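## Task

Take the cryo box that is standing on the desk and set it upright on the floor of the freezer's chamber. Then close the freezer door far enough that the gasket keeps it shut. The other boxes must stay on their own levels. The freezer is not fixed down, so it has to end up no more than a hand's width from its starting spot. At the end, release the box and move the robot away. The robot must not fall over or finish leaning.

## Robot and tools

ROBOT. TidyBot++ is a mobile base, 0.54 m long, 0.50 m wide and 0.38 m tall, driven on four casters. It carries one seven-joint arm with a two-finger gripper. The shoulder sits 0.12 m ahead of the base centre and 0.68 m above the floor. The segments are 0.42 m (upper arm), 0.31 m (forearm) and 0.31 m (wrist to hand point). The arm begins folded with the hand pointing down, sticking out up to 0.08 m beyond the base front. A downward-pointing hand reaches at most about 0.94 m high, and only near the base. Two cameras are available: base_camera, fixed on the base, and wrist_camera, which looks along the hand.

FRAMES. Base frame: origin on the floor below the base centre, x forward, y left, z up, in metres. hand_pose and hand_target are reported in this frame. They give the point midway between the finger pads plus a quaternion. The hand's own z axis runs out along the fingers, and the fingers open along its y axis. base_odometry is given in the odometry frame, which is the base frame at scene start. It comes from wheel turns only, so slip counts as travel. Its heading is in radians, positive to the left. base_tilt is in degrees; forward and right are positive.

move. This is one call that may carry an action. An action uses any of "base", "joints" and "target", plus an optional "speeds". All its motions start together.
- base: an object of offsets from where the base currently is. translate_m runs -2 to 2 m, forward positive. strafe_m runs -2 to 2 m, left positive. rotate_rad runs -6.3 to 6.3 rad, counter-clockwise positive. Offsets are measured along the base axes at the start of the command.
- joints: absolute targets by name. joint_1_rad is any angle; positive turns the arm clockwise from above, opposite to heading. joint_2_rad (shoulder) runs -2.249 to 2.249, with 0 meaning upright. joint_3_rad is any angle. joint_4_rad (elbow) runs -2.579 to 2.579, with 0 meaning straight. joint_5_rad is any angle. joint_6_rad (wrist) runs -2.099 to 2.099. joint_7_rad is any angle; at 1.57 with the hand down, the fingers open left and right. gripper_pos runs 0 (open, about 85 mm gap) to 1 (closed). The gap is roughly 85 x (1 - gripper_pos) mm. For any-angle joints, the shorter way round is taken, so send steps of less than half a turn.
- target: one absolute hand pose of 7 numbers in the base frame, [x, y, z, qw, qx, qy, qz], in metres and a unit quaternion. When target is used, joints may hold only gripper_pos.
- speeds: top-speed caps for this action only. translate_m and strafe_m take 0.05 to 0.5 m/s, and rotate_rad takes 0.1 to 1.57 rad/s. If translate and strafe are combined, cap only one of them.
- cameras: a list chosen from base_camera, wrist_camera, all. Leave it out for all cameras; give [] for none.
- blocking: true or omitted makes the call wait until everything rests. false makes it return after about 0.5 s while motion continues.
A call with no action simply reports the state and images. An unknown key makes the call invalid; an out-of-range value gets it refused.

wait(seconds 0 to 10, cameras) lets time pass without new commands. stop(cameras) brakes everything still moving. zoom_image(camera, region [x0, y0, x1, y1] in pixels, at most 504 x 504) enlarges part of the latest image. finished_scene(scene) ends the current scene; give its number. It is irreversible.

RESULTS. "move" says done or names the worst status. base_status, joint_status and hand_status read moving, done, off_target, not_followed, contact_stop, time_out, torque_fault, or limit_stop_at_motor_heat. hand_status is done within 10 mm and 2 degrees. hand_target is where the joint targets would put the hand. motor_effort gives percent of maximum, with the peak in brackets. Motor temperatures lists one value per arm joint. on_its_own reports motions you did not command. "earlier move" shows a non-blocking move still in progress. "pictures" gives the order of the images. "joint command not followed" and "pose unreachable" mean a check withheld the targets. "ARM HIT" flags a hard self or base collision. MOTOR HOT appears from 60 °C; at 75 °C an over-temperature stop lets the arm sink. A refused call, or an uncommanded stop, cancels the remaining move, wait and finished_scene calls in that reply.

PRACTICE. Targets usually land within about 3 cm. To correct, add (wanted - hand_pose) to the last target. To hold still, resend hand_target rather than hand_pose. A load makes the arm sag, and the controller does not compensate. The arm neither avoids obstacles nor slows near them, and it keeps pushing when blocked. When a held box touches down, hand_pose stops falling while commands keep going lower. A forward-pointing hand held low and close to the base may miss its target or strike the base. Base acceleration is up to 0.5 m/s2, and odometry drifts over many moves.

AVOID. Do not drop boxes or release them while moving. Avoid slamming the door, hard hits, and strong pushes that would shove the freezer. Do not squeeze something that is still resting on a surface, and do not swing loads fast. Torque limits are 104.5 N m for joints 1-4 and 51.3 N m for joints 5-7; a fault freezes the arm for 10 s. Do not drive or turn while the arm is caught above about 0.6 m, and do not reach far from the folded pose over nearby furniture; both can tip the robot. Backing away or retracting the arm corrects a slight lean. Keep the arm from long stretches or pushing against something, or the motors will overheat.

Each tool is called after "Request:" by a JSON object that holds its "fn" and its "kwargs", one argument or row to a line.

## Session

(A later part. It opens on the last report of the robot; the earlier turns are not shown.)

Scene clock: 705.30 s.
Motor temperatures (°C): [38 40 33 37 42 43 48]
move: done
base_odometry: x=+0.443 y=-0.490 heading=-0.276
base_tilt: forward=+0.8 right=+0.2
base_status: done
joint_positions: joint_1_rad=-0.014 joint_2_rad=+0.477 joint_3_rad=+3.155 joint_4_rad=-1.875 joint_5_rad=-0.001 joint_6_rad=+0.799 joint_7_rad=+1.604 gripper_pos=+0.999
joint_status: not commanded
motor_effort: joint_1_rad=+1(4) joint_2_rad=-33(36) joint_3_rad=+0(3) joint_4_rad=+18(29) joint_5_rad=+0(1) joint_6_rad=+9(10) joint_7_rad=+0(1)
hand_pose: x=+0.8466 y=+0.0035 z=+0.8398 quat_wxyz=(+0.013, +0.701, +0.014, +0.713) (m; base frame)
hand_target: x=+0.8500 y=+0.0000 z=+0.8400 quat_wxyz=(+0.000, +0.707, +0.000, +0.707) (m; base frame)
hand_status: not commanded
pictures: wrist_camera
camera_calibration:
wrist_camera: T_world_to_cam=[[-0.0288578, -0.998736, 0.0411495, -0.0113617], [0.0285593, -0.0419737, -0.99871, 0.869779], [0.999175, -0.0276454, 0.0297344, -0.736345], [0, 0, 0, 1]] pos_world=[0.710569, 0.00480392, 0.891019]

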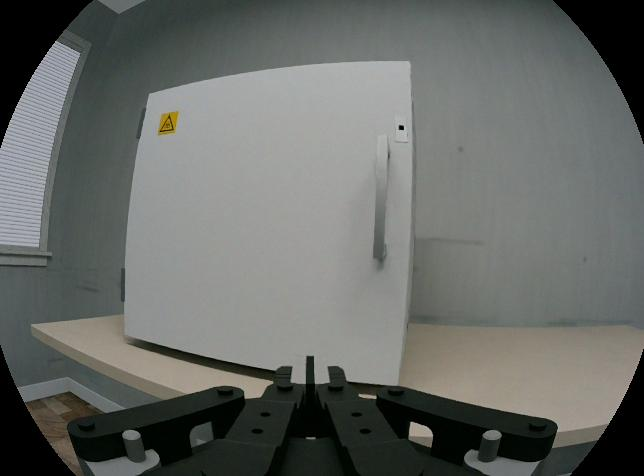

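Request:
{"fn": "move", "kwargs": {
  "base": {"strafe_m": -0.45, "rotate_rad": 0.3},
  "cameras": ["wrist_camera"],
  "target": [0.70, 0.0, 0.94, 0, 0.7071, 0, 0.7071]
}}

Request:
{"fn": "zoom_image", "kwargs": {
  "camera": "wrist_camera",
  "region": [80, 40, 480, 400]
}}

Scene clock: 710.77 s.
Motor temperatures (°C): [38 40 33 37 42 43 48]
move: off_target
base_odometry: x=+0.321 y=-0.923 heading=+0.025
base_tilt: forward=+0.8 right=+0.2
base_status: done
joint_positions: joint_1_rad=-0.014 joint_2_rad=+0.004 joint_3_rad=+3.148 joint_4_rad=-2.095 joint_5_rad=-0.001 joint_6_rad=+0.593 joint_7_rad=+1.604 gripper_pos=+0.999
joint_status: not commanded
motor_effort: joint_1_rad=+1(7) joint_2_rad=-19(37) joint_3_rad=+0(5) joint_4_rad=+20(21) joint_5_rad=+0(2) joint_6_rad=+9(10) joint_7_rad=+0(1)
hand_pose: x=+0.7029 y=+0.0055 z=+0.9646 quat_wxyz=(+0.009, +0.683, +0.013, +0.730) (m; base frame)
hand_target: x=+0.7000 y=+0.0000 z=+0.9400 quat_wxyz=(+0.000, +0.707, +0.000, +0.707) (m; base frame)
hand_status: off_target (0.025 m and 4.2 deg from the pose sent, 0.178 m and 2.4 deg at the start)
pictures: wrist_camera
camera_calibration:
wrist_camera: T_world_to_cam=[[-0.0248912, -0.999129, 0.0334836, -0.0140532], [0.0765205, -0.0352999, -0.996443, 0.962678], [0.996757, -0.0222405, 0.0773326, -0.640577], [0, 0, 0, 1]] pos_world=[0.564485, 0.00569476, 1.00926]

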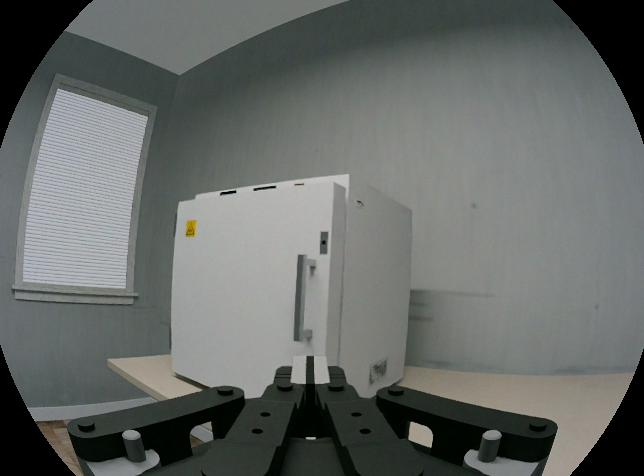

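Scaled by 1.260.

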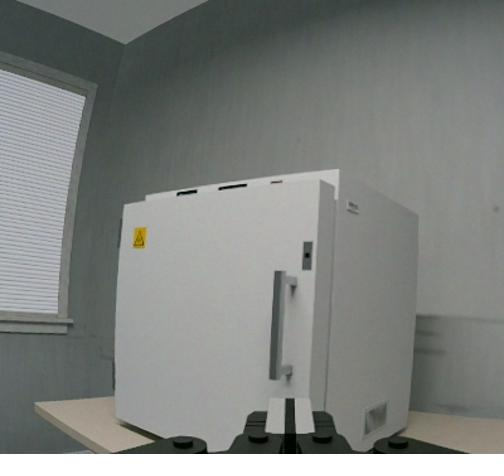

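Request:
{"fn": "zoom_image", "kwargs": {
  "camera": "wrist_camera",
  "region": [290, 160, 430, 400]
}}

Request:
{"fn": "zoom_image", "kwargs": {
  "camera": "wrist_camera",
  "region": [160, 170, 380, 240]
}}

Scaled by 2.100.

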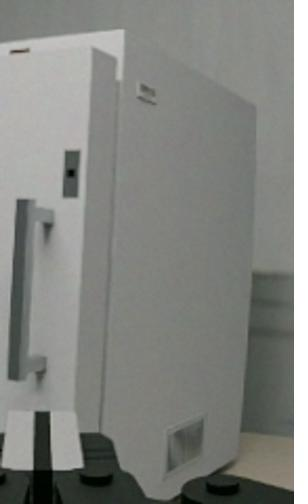

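Scaled by 2.291.

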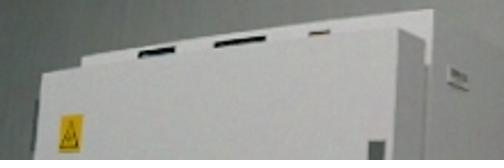

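Request:
{"fn": "move", "kwargs": {
  "base": {"translate_m": 0.28, "strafe_m": -0.03},
  "cameras": ["wrist_camera"]
}}

Request:
{"fn": "zoom_image", "kwargs": {
  "camera": "wrist_camera",
  "region": [220, 40, 440, 420]
}}

Scene clock: 725.73 s.
Motor temperatures (°C): [38 40 33 36 42 43 48]
move: done
base_odometry: x=+0.602 y=-0.946 heading=+0.024
base_tilt: forward=+0.8 right=+0.1
base_status: done
joint_positions: joint_1_rad=-0.014 joint_2_rad=+0.008 joint_3_rad=+3.148 joint_4_rad=-2.097 joint_5_rad=-0.001 joint_6_rad=+0.590 joint_7_rad=+1.604 gripper_pos=+0.999
joint_status: not commanded
motor_effort: joint_1_rad=+1(2) joint_2_rad=-19(23) joint_3_rad=+1(2) joint_4_rad=+20(21) joint_5_rad=+1(1) joint_6_rad=+8(10) joint_7_rad=+0(1)
hand_pose: x=+0.7037 y=+0.0055 z=+0.9599 quat_wxyz=(+0.009, +0.687, +0.013, +0.726) (m; base frame)
hand_target: x=+0.7000 y=+0.0000 z=+0.9400 quat_wxyz=(+0.000, +0.707, +0.000, +0.707) (m; base frame)
hand_status: not commanded
pictures: wrist_camera
camera_calibration:
wrist_camera: T_world_to_cam=[[-0.0245607, -0.999126, 0.0338203, -0.0144155], [0.0668202, -0.0353956, -0.997137, 0.965408], [0.997463, -0.0222305, 0.0676311, -0.632247], [0, 0, 0, 1]] pos_world=[0.56578, 0.00571312, 1.00589]

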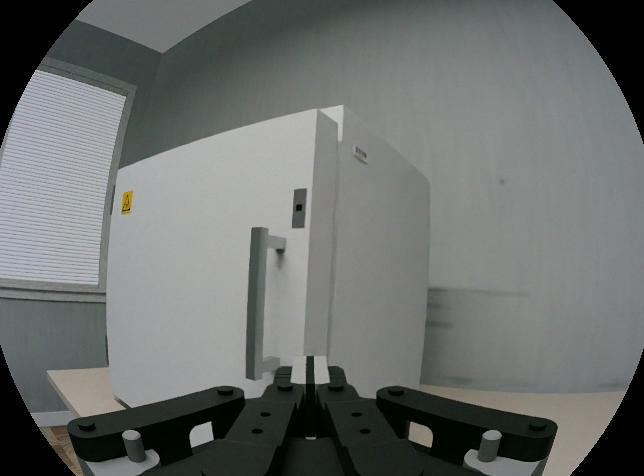

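Scaled by 1.326.

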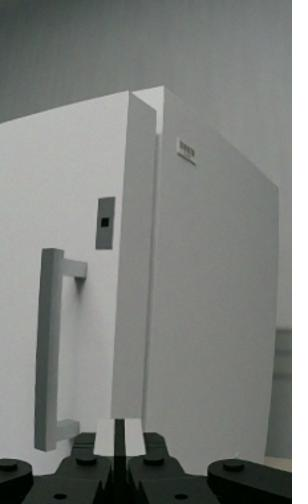

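Request:
{"fn": "move", "kwargs": {
  "base": {"translate_m": -0.35}
}}

Scene clock: 752.80 s.
Motor temperatures (°C): [38 40 33 36 42 43 48]
move: done
base_odometry: x=+0.252 y=-0.955 heading=+0.024
base_tilt: forward=+0.8 right=+0.2
base_status: done
joint_positions: joint_1_rad=-0.014 joint_2_rad=-0.001 joint_3_rad=+3.148 joint_4_rad=-2.100 joint_5_rad=-0.001 joint_6_rad=+0.589 joint_7_rad=+1.604 gripper_pos=+0.999
joint_status: not commanded
motor_effort: joint_1_rad=+1(2) joint_2_rad=-20(23) joint_3_rad=+1(2) joint_4_rad=+20(21) joint_5_rad=+0(1) joint_6_rad=+9(10) joint_7_rad=+0(1)
hand_pose: x=+0.7010 y=+0.0053 z=+0.9631 quat_wxyz=(+0.009, +0.685, +0.013, +0.728) (m; base frame)
hand_target: x=+0.7000 y=+0.0000 z=+0.9400 quat_wxyz=(+0.000, +0.707, +0.000, +0.707) (m; base frame)
hand_status: not commanded
pictures: base_camera, wrist_camera
camera_calibration:
wrist_camera: T_world_to_cam=[[-0.0251357, -0.999119, 0.0336065, -0.0142566], [0.0716852, -0.035332, -0.996801, 0.965029], [0.997111, -0.0226462, 0.0725101, -0.634192], [0, 0, 0, 1]] pos_world=[0.562823, 0.00549035, 1.00841]

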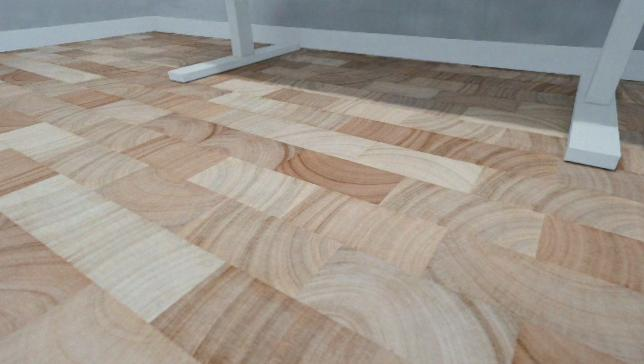

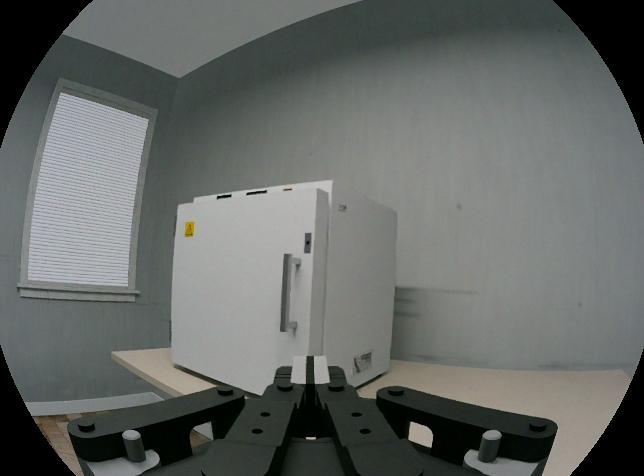

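Request:
{"fn": "zoom_image", "kwargs": {
  "camera": "wrist_camera",
  "region": [160, 160, 420, 400]
}}

Request:
{"fn": "move", "kwargs": {
  "base": {"rotate_rad": -0.624},
  "target": [0.72, 0.0, 0.87, 0, 0.7071, 0, 0.7071],
  "cameras": ["wrist_camera"]
}}

Scaled by 1.938.

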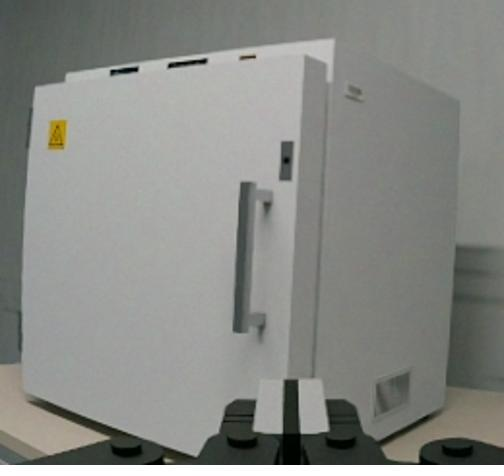

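Scene clock: 761.13 s.
Motor temperatures (°C): [38 40 33 36 42 43 48]
move: off_target
base_odometry: x=+0.252 y=-0.955 heading=-0.598
base_tilt: forward=+0.8 right=+0.2
base_status: done
joint_positions: joint_1_rad=-0.002 joint_2_rad=+0.176 joint_3_rad=+3.156 joint_4_rad=-2.187 joint_5_rad=-0.001 joint_6_rad=+0.751 joint_7_rad=+1.604 gripper_pos=+0.999
joint_status: not commanded
motor_effort: joint_1_rad=+0(5) joint_2_rad=-23(27) joint_3_rad=+0(5) joint_4_rad=+17(20) joint_5_rad=+1(2) joint_6_rad=+9(10) joint_7_rad=+0(1)
hand_pose: x=+0.7246 y=-0.0056 z=+0.8590 quat_wxyz=(+0.016, +0.722, +0.008, +0.692) (m; base frame)
hand_target: x=+0.7200 y=+0.0000 z=+0.8700 quat_wxyz=(+0.000, +0.707, +0.000, +0.707) (m; base frame)
hand_status: off_target (0.013 m and 3.2 deg from the pose sent, 0.095 m and 3.9 deg at the start)
pictures: wrist_camera
camera_calibration:
wrist_camera: T_world_to_cam=[[-0.0404477, -0.998405, 0.0393871, -0.0148417], [-0.0316136, -0.0381209, -0.998773, 0.93573], [0.998681, -0.0416432, -0.0300212, -0.563635], [0, 0, 0, 1]] pos_world=[0.591874, -0.00261876, 0.918245]

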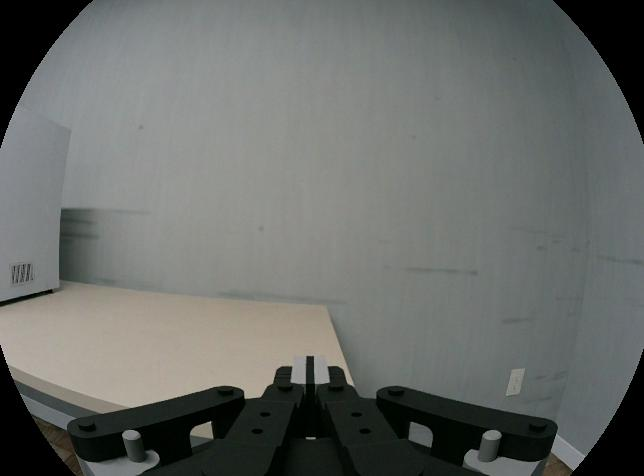

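Request:
{"fn": "move", "kwargs": {
  "base": {"strafe_m": 0.86, "translate_m": -0.1},
  "cameras": ["wrist_camera"]
}}

Request:
{"fn": "move", "kwargs": {
  "target": [0.85, 0.005, 0.855, 0, 0.7071, 0, 0.7071],
  "cameras": ["wrist_camera"]
}}

Scene clock: 768.20 s.
Motor temperatures (°C): [38 40 33 36 42 43 48]
move: done
base_odometry: x=+0.653 y=-0.187 heading=-0.599
base_tilt: forward=+0.8 right=+0.2
base_status: done
joint_positions: joint_1_rad=-0.005 joint_2_rad=+0.176 joint_3_rad=+3.156 joint_4_rad=-2.187 joint_5_rad=-0.001 joint_6_rad=+0.752 joint_7_rad=+1.604 gripper_pos=+0.999
joint_status: not commanded
motor_effort: joint_1_rad=+1(3) joint_2_rad=-23(24) joint_3_rad=+1(3) joint_4_rad=+17(18) joint_5_rad=+1(2) joint_6_rad=+9(10) joint_7_rad=+0(1)
hand_pose: x=+0.7246 y=-0.0044 z=+0.8594 quat_wxyz=(+0.016, +0.721, +0.009, +0.692) (m; base frame)
hand_target: x=+0.7200 y=+0.0000 z=+0.8700 quat_wxyz=(+0.000, +0.707, +0.000, +0.707) (m; base frame)
hand_status: not commanded
pictures: wrist_camera
camera_calibration:
wrist_camera: T_world_to_cam=[[-0.0385269, -0.998482, 0.0393728, -0.0150399], [-0.0302906, -0.038217, -0.99881, 0.93523], [0.998798, -0.0396737, -0.0287722, -0.564744], [0, 0, 0, 1]] pos_world=[0.591815, -0.00168087, 0.918461]

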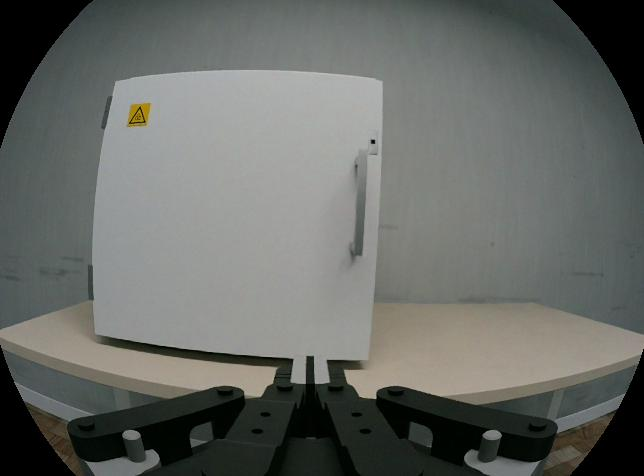

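Scene clock: 769.70 s.
Motor temperatures (°C): [38 40 33 36 42 43 48]
move: off_target
base_odometry: x=+0.653 y=-0.187 heading=-0.599
base_tilt: forward=+0.8 right=+0.1
base_status: not commanded
joint_positions: joint_1_rad=-0.010 joint_2_rad=+0.445 joint_3_rad=+3.156 joint_4_rad=-1.874 joint_5_rad=-0.001 joint_6_rad=+0.752 joint_7_rad=+1.604 gripper_pos=+0.999
joint_status: not commanded
motor_effort: joint_1_rad=+1(1) joint_2_rad=-33(35) joint_3_rad=+0(1) joint_4_rad=+18(18) joint_5_rad=+1(1) joint_6_rad=+9(10) joint_7_rad=+0(1)
hand_pose: x=+0.8418 y=-0.0004 z=+0.8490 quat_wxyz=(+0.015, +0.706, +0.012, +0.708) (m; base frame)
hand_target: x=+0.8500 y=+0.0050 z=+0.8550 quat_wxyz=(+0.000, +0.707, +0.000, +0.707) (m; base frame)
hand_status: off_target (0.012 m and 2.2 deg from the pose sent, 0.126 m and 3.1 deg at the start)
pictures: wrist_camera
camera_calibration:
wrist_camera: T_world_to_cam=[[-0.0339638, -0.99855, 0.0417625, -0.0120736], [0.0146169, -0.0422784, -0.998999, 0.890919], [0.999316, -0.0333194, 0.0160317, -0.720391], [0, 0, 0, 1]] pos_world=[0.706466, 0.00160747, 0.90208]

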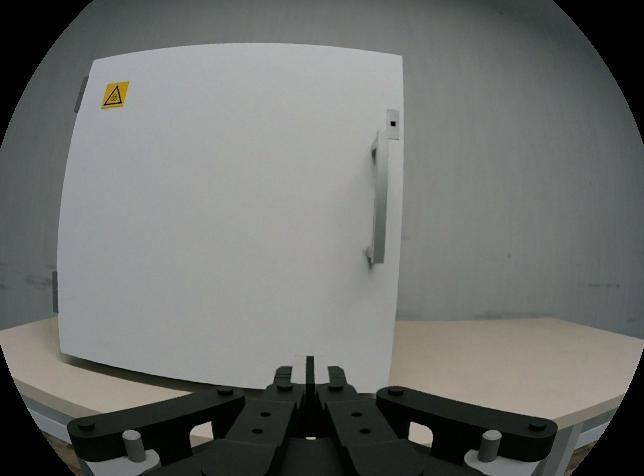

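Request:
{"fn": "move", "kwargs": {
  "base": {"translate_m": 0.21},
  "speeds": {"translate_m": 0.15},
  "cameras": ["wrist_camera"]
}}

Request:
{"fn": "move", "kwargs": {
  "base": {"translate_m": 0.06},
  "speeds": {"translate_m": 0.05},
  "cameras": ["wrist_camera"]
}}

Scene clock: 777.27 s.
Motor temperatures (°C): [38 40 33 36 42 43 48]
move: done
base_odometry: x=+0.827 y=-0.306 heading=-0.599
base_tilt: forward=+0.8 right=+0.1
base_status: done
joint_positions: joint_1_rad=-0.012 joint_2_rad=+0.450 joint_3_rad=+3.157 joint_4_rad=-1.869 joint_5_rad=-0.001 joint_6_rad=+0.752 joint_7_rad=+1.604 gripper_pos=+0.999
joint_status: not commanded
motor_effort: joint_1_rad=+1(3) joint_2_rad=-33(36) joint_3_rad=+0(2) joint_4_rad=+18(19) joint_5_rad=+0(1) joint_6_rad=+8(10) joint_7_rad=+0(1)
hand_pose: x=+0.8439 y=+0.0009 z=+0.8484 quat_wxyz=(+0.015, +0.705, +0.013, +0.709) (m; base frame)
hand_target: x=+0.8500 y=+0.0050 z=+0.8550 quat_wxyz=(+0.000, +0.707, +0.000, +0.707) (m; base frame)
hand_status: not commanded
pictures: wrist_camera
camera_calibration:
wrist_camera: T_world_to_cam=[[-0.0321311, -0.998602, 0.041961, -0.0123243], [0.0153729, -0.0424714, -0.998979, 0.889744], [0.999365, -0.0314533, 0.0167161, -0.723012], [0, 0, 0, 1]] pos_world=[0.70848, 0.0027405, 0.901439]

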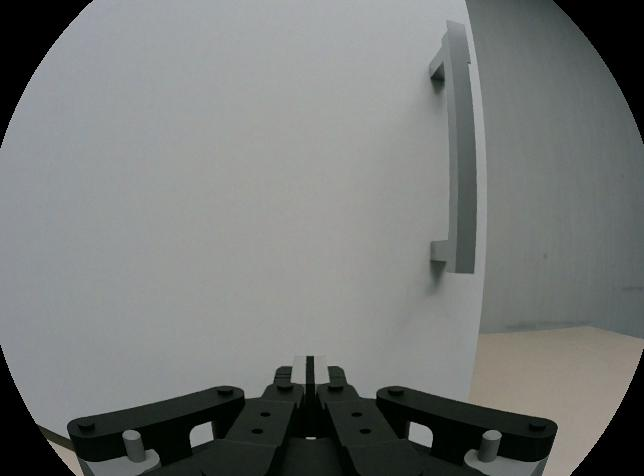

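Scene clock: 778.93 s.
Motor temperatures (°C): [38 40 33 36 42 43 48]
move: done
base_odometry: x=+0.876 y=-0.339 heading=-0.598
base_tilt: forward=+0.8 right=+0.2
base_status: done
joint_positions: joint_1_rad=-0.013 joint_2_rad=+0.450 joint_3_rad=+3.157 joint_4_rad=-1.868 joint_5_rad=-0.001 joint_6_rad=+0.752 joint_7_rad=+1.604 gripper_pos=+0.999
joint_status: not commanded
motor_effort: joint_1_rad=+1(3) joint_2_rad=-33(36) joint_3_rad=+0(2) joint_4_rad=+18(19) joint_5_rad=+0(1) joint_6_rad=+9(10) joint_7_rad=+0(1)
hand_pose: x=+0.8440 y=+0.0016 z=+0.8484 quat_wxyz=(+0.014, +0.705, +0.013, +0.709) (m; base frame)
hand_target: x=+0.8500 y=+0.0050 z=+0.8550 quat_wxyz=(+0.000, +0.707, +0.000, +0.707) (m; base frame)
hand_status: not commanded
pictures: wrist_camera
camera_calibration:
wrist_camera: T_world_to_cam=[[-0.0312463, -0.998629, 0.0419874, -0.0124412], [0.0154991, -0.0424869, -0.998977, 0.88966], [0.999392, -0.0305635, 0.0168054, -0.723209], [0, 0, 0, 1]] pos_world=[0.708592, 0.00327089, 0.901426]

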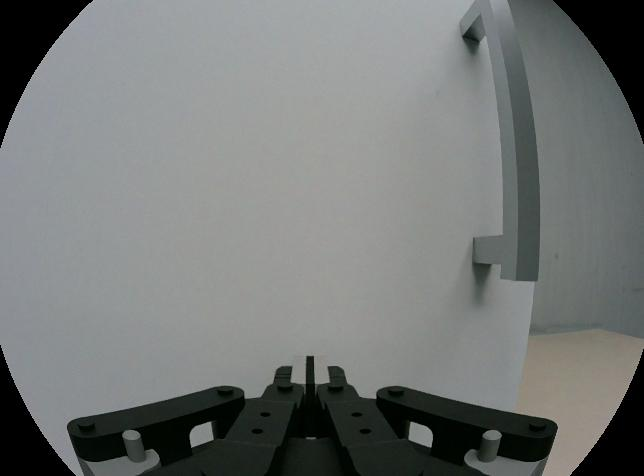

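Request:
{"fn": "move", "kwargs": {
  "base": {"translate_m": 0.03},
  "speeds": {"translate_m": 0.05},
  "cameras": ["wrist_camera"]
}}

Request:
{"fn": "move", "kwargs": {
  "base": {"translate_m": 0.02},
  "speeds": {"translate_m": 0.05},
  "cameras": ["wrist_camera"]
}}

Scene clock: 785.33 s.
Motor temperatures (°C): [38 40 33 36 42 43 48]
move: done
base_odometry: x=+0.901 y=-0.355 heading=-0.598
base_tilt: forward=+0.8 right=+0.1
base_status: done
joint_positions: joint_1_rad=-0.014 joint_2_rad=+0.410 joint_3_rad=+3.159 joint_4_rad=-1.917 joint_5_rad=-0.001 joint_6_rad=+0.747 joint_7_rad=+1.604 gripper_pos=+0.999
joint_status: not commanded
motor_effort: joint_1_rad=+0(3) joint_2_rad=-25(33) joint_3_rad=+0(2) joint_4_rad=+30(34) joint_5_rad=+0(1) joint_6_rad=+10(11) joint_7_rad=+0(1)
hand_pose: x=+0.8270 y=+0.0004 z=+0.8488 quat_wxyz=(+0.015, +0.710, +0.013, +0.704) (m; base frame)
hand_target: x=+0.8500 y=+0.0050 z=+0.8550 quat_wxyz=(+0.000, +0.707, +0.000, +0.707) (m; base frame)
hand_status: not commanded
pictures: wrist_camera
camera_calibration:
wrist_camera: T_world_to_cam=[[-0.032579, -0.998546, 0.0429503, -0.0138998], [0.00127889, -0.0430147, -0.999074, 0.902129], [0.999468, -0.0324939, 0.00267841, -0.694329], [0, 0, 0, 1]] pos_world=[0.692353, 0.0023638, 0.90375]

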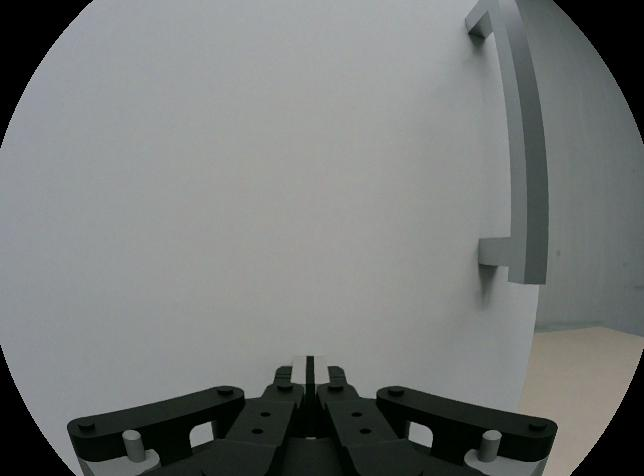

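Scene clock: 786.23 s.
Motor temperatures (°C): [38 40 33 36 42 43 48]
move: done
base_odometry: x=+0.917 y=-0.366 heading=-0.597
base_tilt: forward=+0.8 right=+0.2
base_status: done
joint_positions: joint_1_rad=-0.013 joint_2_rad=+0.408 joint_3_rad=+3.166 joint_4_rad=-1.919 joint_5_rad=-0.001 joint_6_rad=+0.746 joint_7_rad=+1.604 gripper_pos=+0.999
joint_status: not commanded
motor_effort: joint_1_rad=-3(4) joint_2_rad=-24(28) joint_3_rad=-2(3) joint_4_rad=+29(37) joint_5_rad=+2(3) joint_6_rad=+9(12) joint_7_rad=+0(1)
hand_pose: x=+0.8261 y=-0.0038 z=+0.8488 quat_wxyz=(+0.018, +0.711, +0.011, +0.703) (m; base frame)
hand_target: x=+0.8500 y=+0.0050 z=+0.8550 quat_wxyz=(+0.000, +0.707, +0.000, +0.707) (m; base frame)
hand_status: not commanded
pictures: wrist_camera
camera_calibration:
wrist_camera: T_world_to_cam=[[-0.039097, -0.9982, 0.0454767, -0.0149073], [-0.000281599, -0.0455005, -0.998964, 0.903078], [0.999235, -0.0390693, 0.00149784, -0.692428], [0, 0, 0, 1]] pos_world=[0.69157, -0.000842713, 0.903858]

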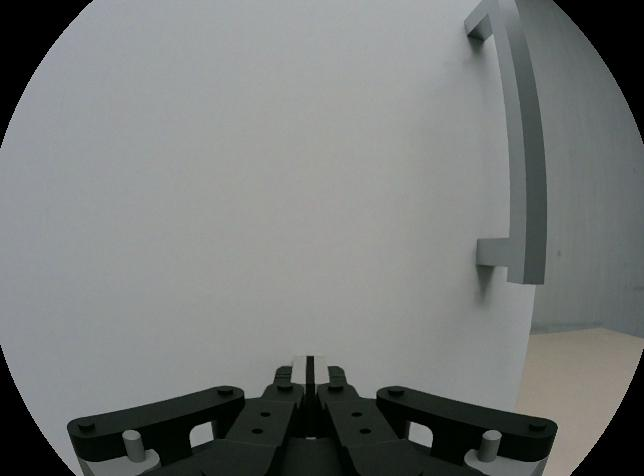

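Request:
{"fn": "move", "kwargs": {
  "base": {"translate_m": -0.4},
  "speeds": {"translate_m": 0.2},
  "cameras": ["wrist_camera"]
}}

Request:
{"fn": "move", "kwargs": {
  "base": {"strafe_m": -0.65},
  "cameras": ["wrist_camera"]
}}

Request:
{"fn": "move", "kwargs": {
  "base": {"rotate_rad": 0.6},
  "target": [0.70, 0.0, 0.90, 0, 0.7071, 0, 0.7071],
  "cameras": ["wrist_camera"]
}}

Request:
{"fn": "zoom_image", "kwargs": {
  "camera": "wrist_camera",
  "region": [160, 80, 460, 380]
}}

Scene clock: 798.60 s.
Motor temperatures (°C): [38 40 33 36 42 43 48]
move: done
base_odometry: x=+0.586 y=-0.141 heading=-0.597
base_tilt: forward=+0.8 right=+0.2
base_status: done
joint_positions: joint_1_rad=-0.020 joint_2_rad=+0.450 joint_3_rad=+3.166 joint_4_rad=-1.857 joint_5_rad=-0.001 joint_6_rad=+0.746 joint_7_rad=+1.604 gripper_pos=+0.999
joint_status: not commanded
motor_effort: joint_1_rad=+1(5) joint_2_rad=-33(37) joint_3_rad=+0(3) joint_4_rad=+18(27) joint_5_rad=+0(3) joint_6_rad=+8(10) joint_7_rad=+0(1)
hand_pose: x=+0.8464 y=+0.0016 z=+0.8527 quat_wxyz=(+0.016, +0.703, +0.014, +0.710) (m; base frame)
hand_target: x=+0.8500 y=+0.0050 z=+0.8550 quat_wxyz=(+0.000, +0.707, +0.000, +0.707) (m; base frame)
hand_status: not commanded
pictures: wrist_camera
camera_calibration:
wrist_camera: T_world_to_cam=[[-0.0323711, -0.998421, 0.0459041, -0.0148926], [0.0206537, -0.0465866, -0.998701, 0.889271], [0.999262, -0.031381, 0.0221292, -0.730149], [0, 0, 0, 1]] pos_world=[0.710762, 0.00364623, 0.904957]

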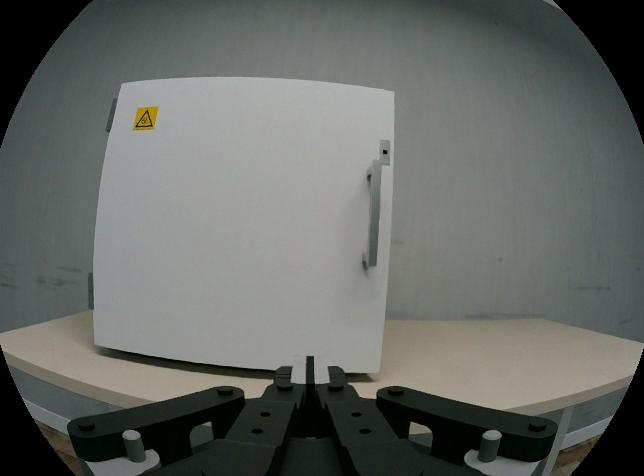

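Scene clock: 801.17 s.
Motor temperatures (°C): [38 40 33 36 42 43 48]
move: done
base_odometry: x=+0.220 y=-0.678 heading=-0.598
base_tilt: forward=+0.8 right=+0.2
base_status: done
joint_positions: joint_1_rad=-0.019 joint_2_rad=+0.450 joint_3_rad=+3.167 joint_4_rad=-1.857 joint_5_rad=-0.001 joint_6_rad=+0.746 joint_7_rad=+1.604 gripper_pos=+0.999
joint_status: not commanded
motor_effort: joint_1_rad=+0(4) joint_2_rad=-33(35) joint_3_rad=+0(3) joint_4_rad=+18(18) joint_5_rad=+1(1) joint_6_rad=+9(10) joint_7_rad=+0(1)
hand_pose: x=+0.8464 y=+0.0006 z=+0.8527 quat_wxyz=(+0.017, +0.703, +0.014, +0.710) (m; base frame)
hand_target: x=+0.8500 y=+0.0050 z=+0.8550 quat_wxyz=(+0.000, +0.707, +0.000, +0.707) (m; base frame)
hand_status: not commanded
pictures: wrist_camera
camera_calibration:
wrist_camera: T_world_to_cam=[[-0.0337595, -0.998365, 0.0461208, -0.0148747], [0.020593, -0.0468321, -0.99869, 0.889269], [0.999218, -0.0327655, 0.0221404, -0.730157], [0, 0, 0, 1]] pos_world=[0.710771, 0.00287203, 0.904956]

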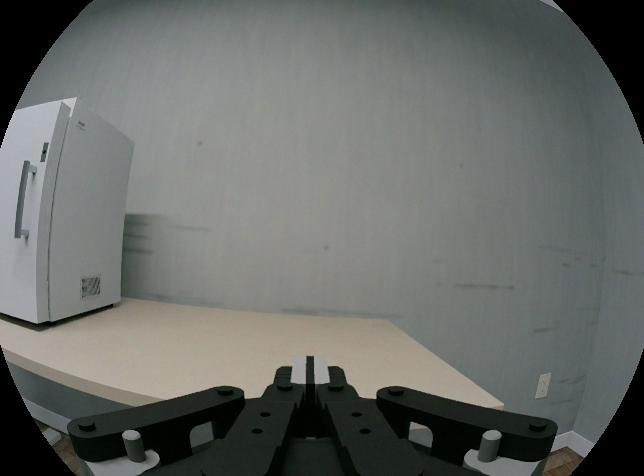

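Scene clock: 802.90 s.
Motor temperatures (°C): [38 40 33 36 42 43 48]
move: off_target
base_odometry: x=+0.220 y=-0.678 heading=+0.000
base_tilt: forward=+0.8 right=+0.2
base_status: done
joint_positions: joint_1_rad=-0.018 joint_2_rad=+0.073 joint_3_rad=+3.149 joint_4_rad=-2.180 joint_5_rad=-0.001 joint_6_rad=+0.744 joint_7_rad=+1.604 gripper_pos=+0.999
joint_status: not commanded
motor_effort: joint_1_rad=+1(5) joint_2_rad=-21(36) joint_3_rad=+1(4) joint_4_rad=+19(20) joint_5_rad=+1(2) joint_6_rad=+9(9) joint_7_rad=+0(1)
hand_pose: x=+0.7044 y=+0.0074 z=+0.9226 quat_wxyz=(+0.008, +0.685, +0.014, +0.729) (m; base frame)
hand_target: x=+0.7000 y=+0.0000 z=+0.9000 quat_wxyz=(+0.000, +0.707, +0.000, +0.707) (m; base frame)
hand_status: off_target (0.024 m and 4.1 deg from the pose sent, 0.154 m and 2.5 deg at the start)
pictures: wrist_camera
camera_calibration:
wrist_camera: T_world_to_cam=[[-0.0219027, -0.999174, 0.03422, -0.0135262], [0.0734377, -0.0357437, -0.996659, 0.923168], [0.997059, -0.0193165, 0.07416, -0.636164], [0, 0, 0, 1]] pos_world=[0.566201, 0.00719395, 0.967725]

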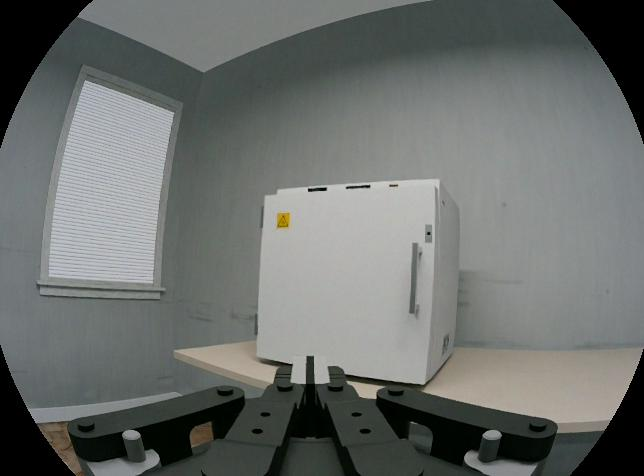

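Scaled by 1.680.

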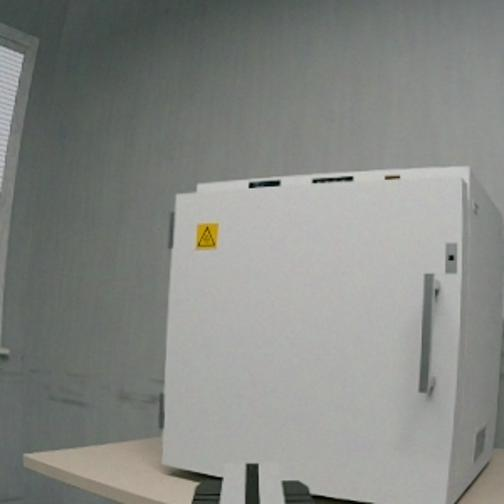

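Request:
{"fn": "move", "kwargs": {
  "base": {"strafe_m": -0.3},
  "cameras": ["wrist_camera"]
}}

Request:
{"fn": "zoom_image", "kwargs": {
  "camera": "wrist_camera",
  "region": [200, 150, 450, 400]
}}

Scene clock: 808.80 s.
Motor temperatures (°C): [38 40 33 36 42 43 48]
move: done
base_odometry: x=+0.221 y=-0.978 heading=+0.002
base_tilt: forward=+0.8 right=+0.1
base_status: done
joint_positions: joint_1_rad=-0.010 joint_2_rad=+0.073 joint_3_rad=+3.151 joint_4_rad=-2.180 joint_5_rad=-0.001 joint_6_rad=+0.744 joint_7_rad=+1.604 gripper_pos=+0.999
joint_status: not commanded
motor_effort: joint_1_rad=+0(4) joint_2_rad=-20(22) joint_3_rad=+0(4) joint_4_rad=+18(19) joint_5_rad=+0(2) joint_6_rad=+9(9) joint_7_rad=+0(1)
hand_pose: x=+0.7045 y=+0.0018 z=+0.9224 quat_wxyz=(+0.012, +0.685, +0.011, +0.728) (m; base frame)
hand_target: x=+0.7000 y=+0.0000 z=+0.9000 quat_wxyz=(+0.000, +0.707, +0.000, +0.707) (m; base frame)
hand_status: not commanded
pictures: wrist_camera
camera_calibration:
wrist_camera: T_world_to_cam=[[-0.0314794, -0.998914, 0.0343619, -0.0124925], [0.072521, -0.036571, -0.996696, 0.923436], [0.99687, -0.0288835, 0.0735934, -0.635604], [0, 0, 0, 1]] pos_world=[0.566253, 0.00293364, 0.96759]

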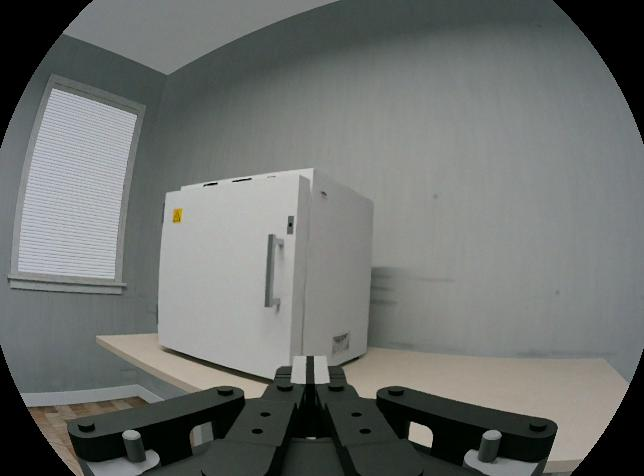

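Scaled by 2.016.

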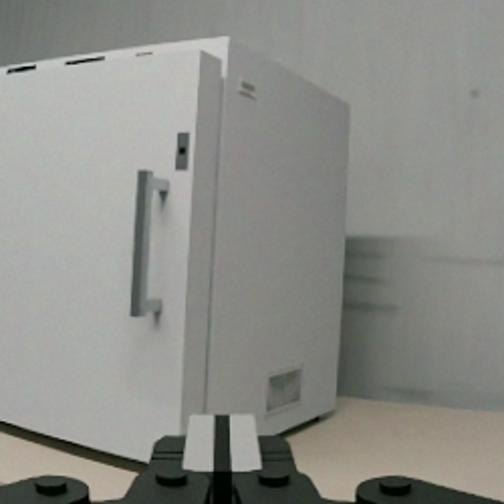

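Request:
{"fn": "finished_scene", "kwargs": {
  "scene": 2
}}

The scene is finished: the task was done.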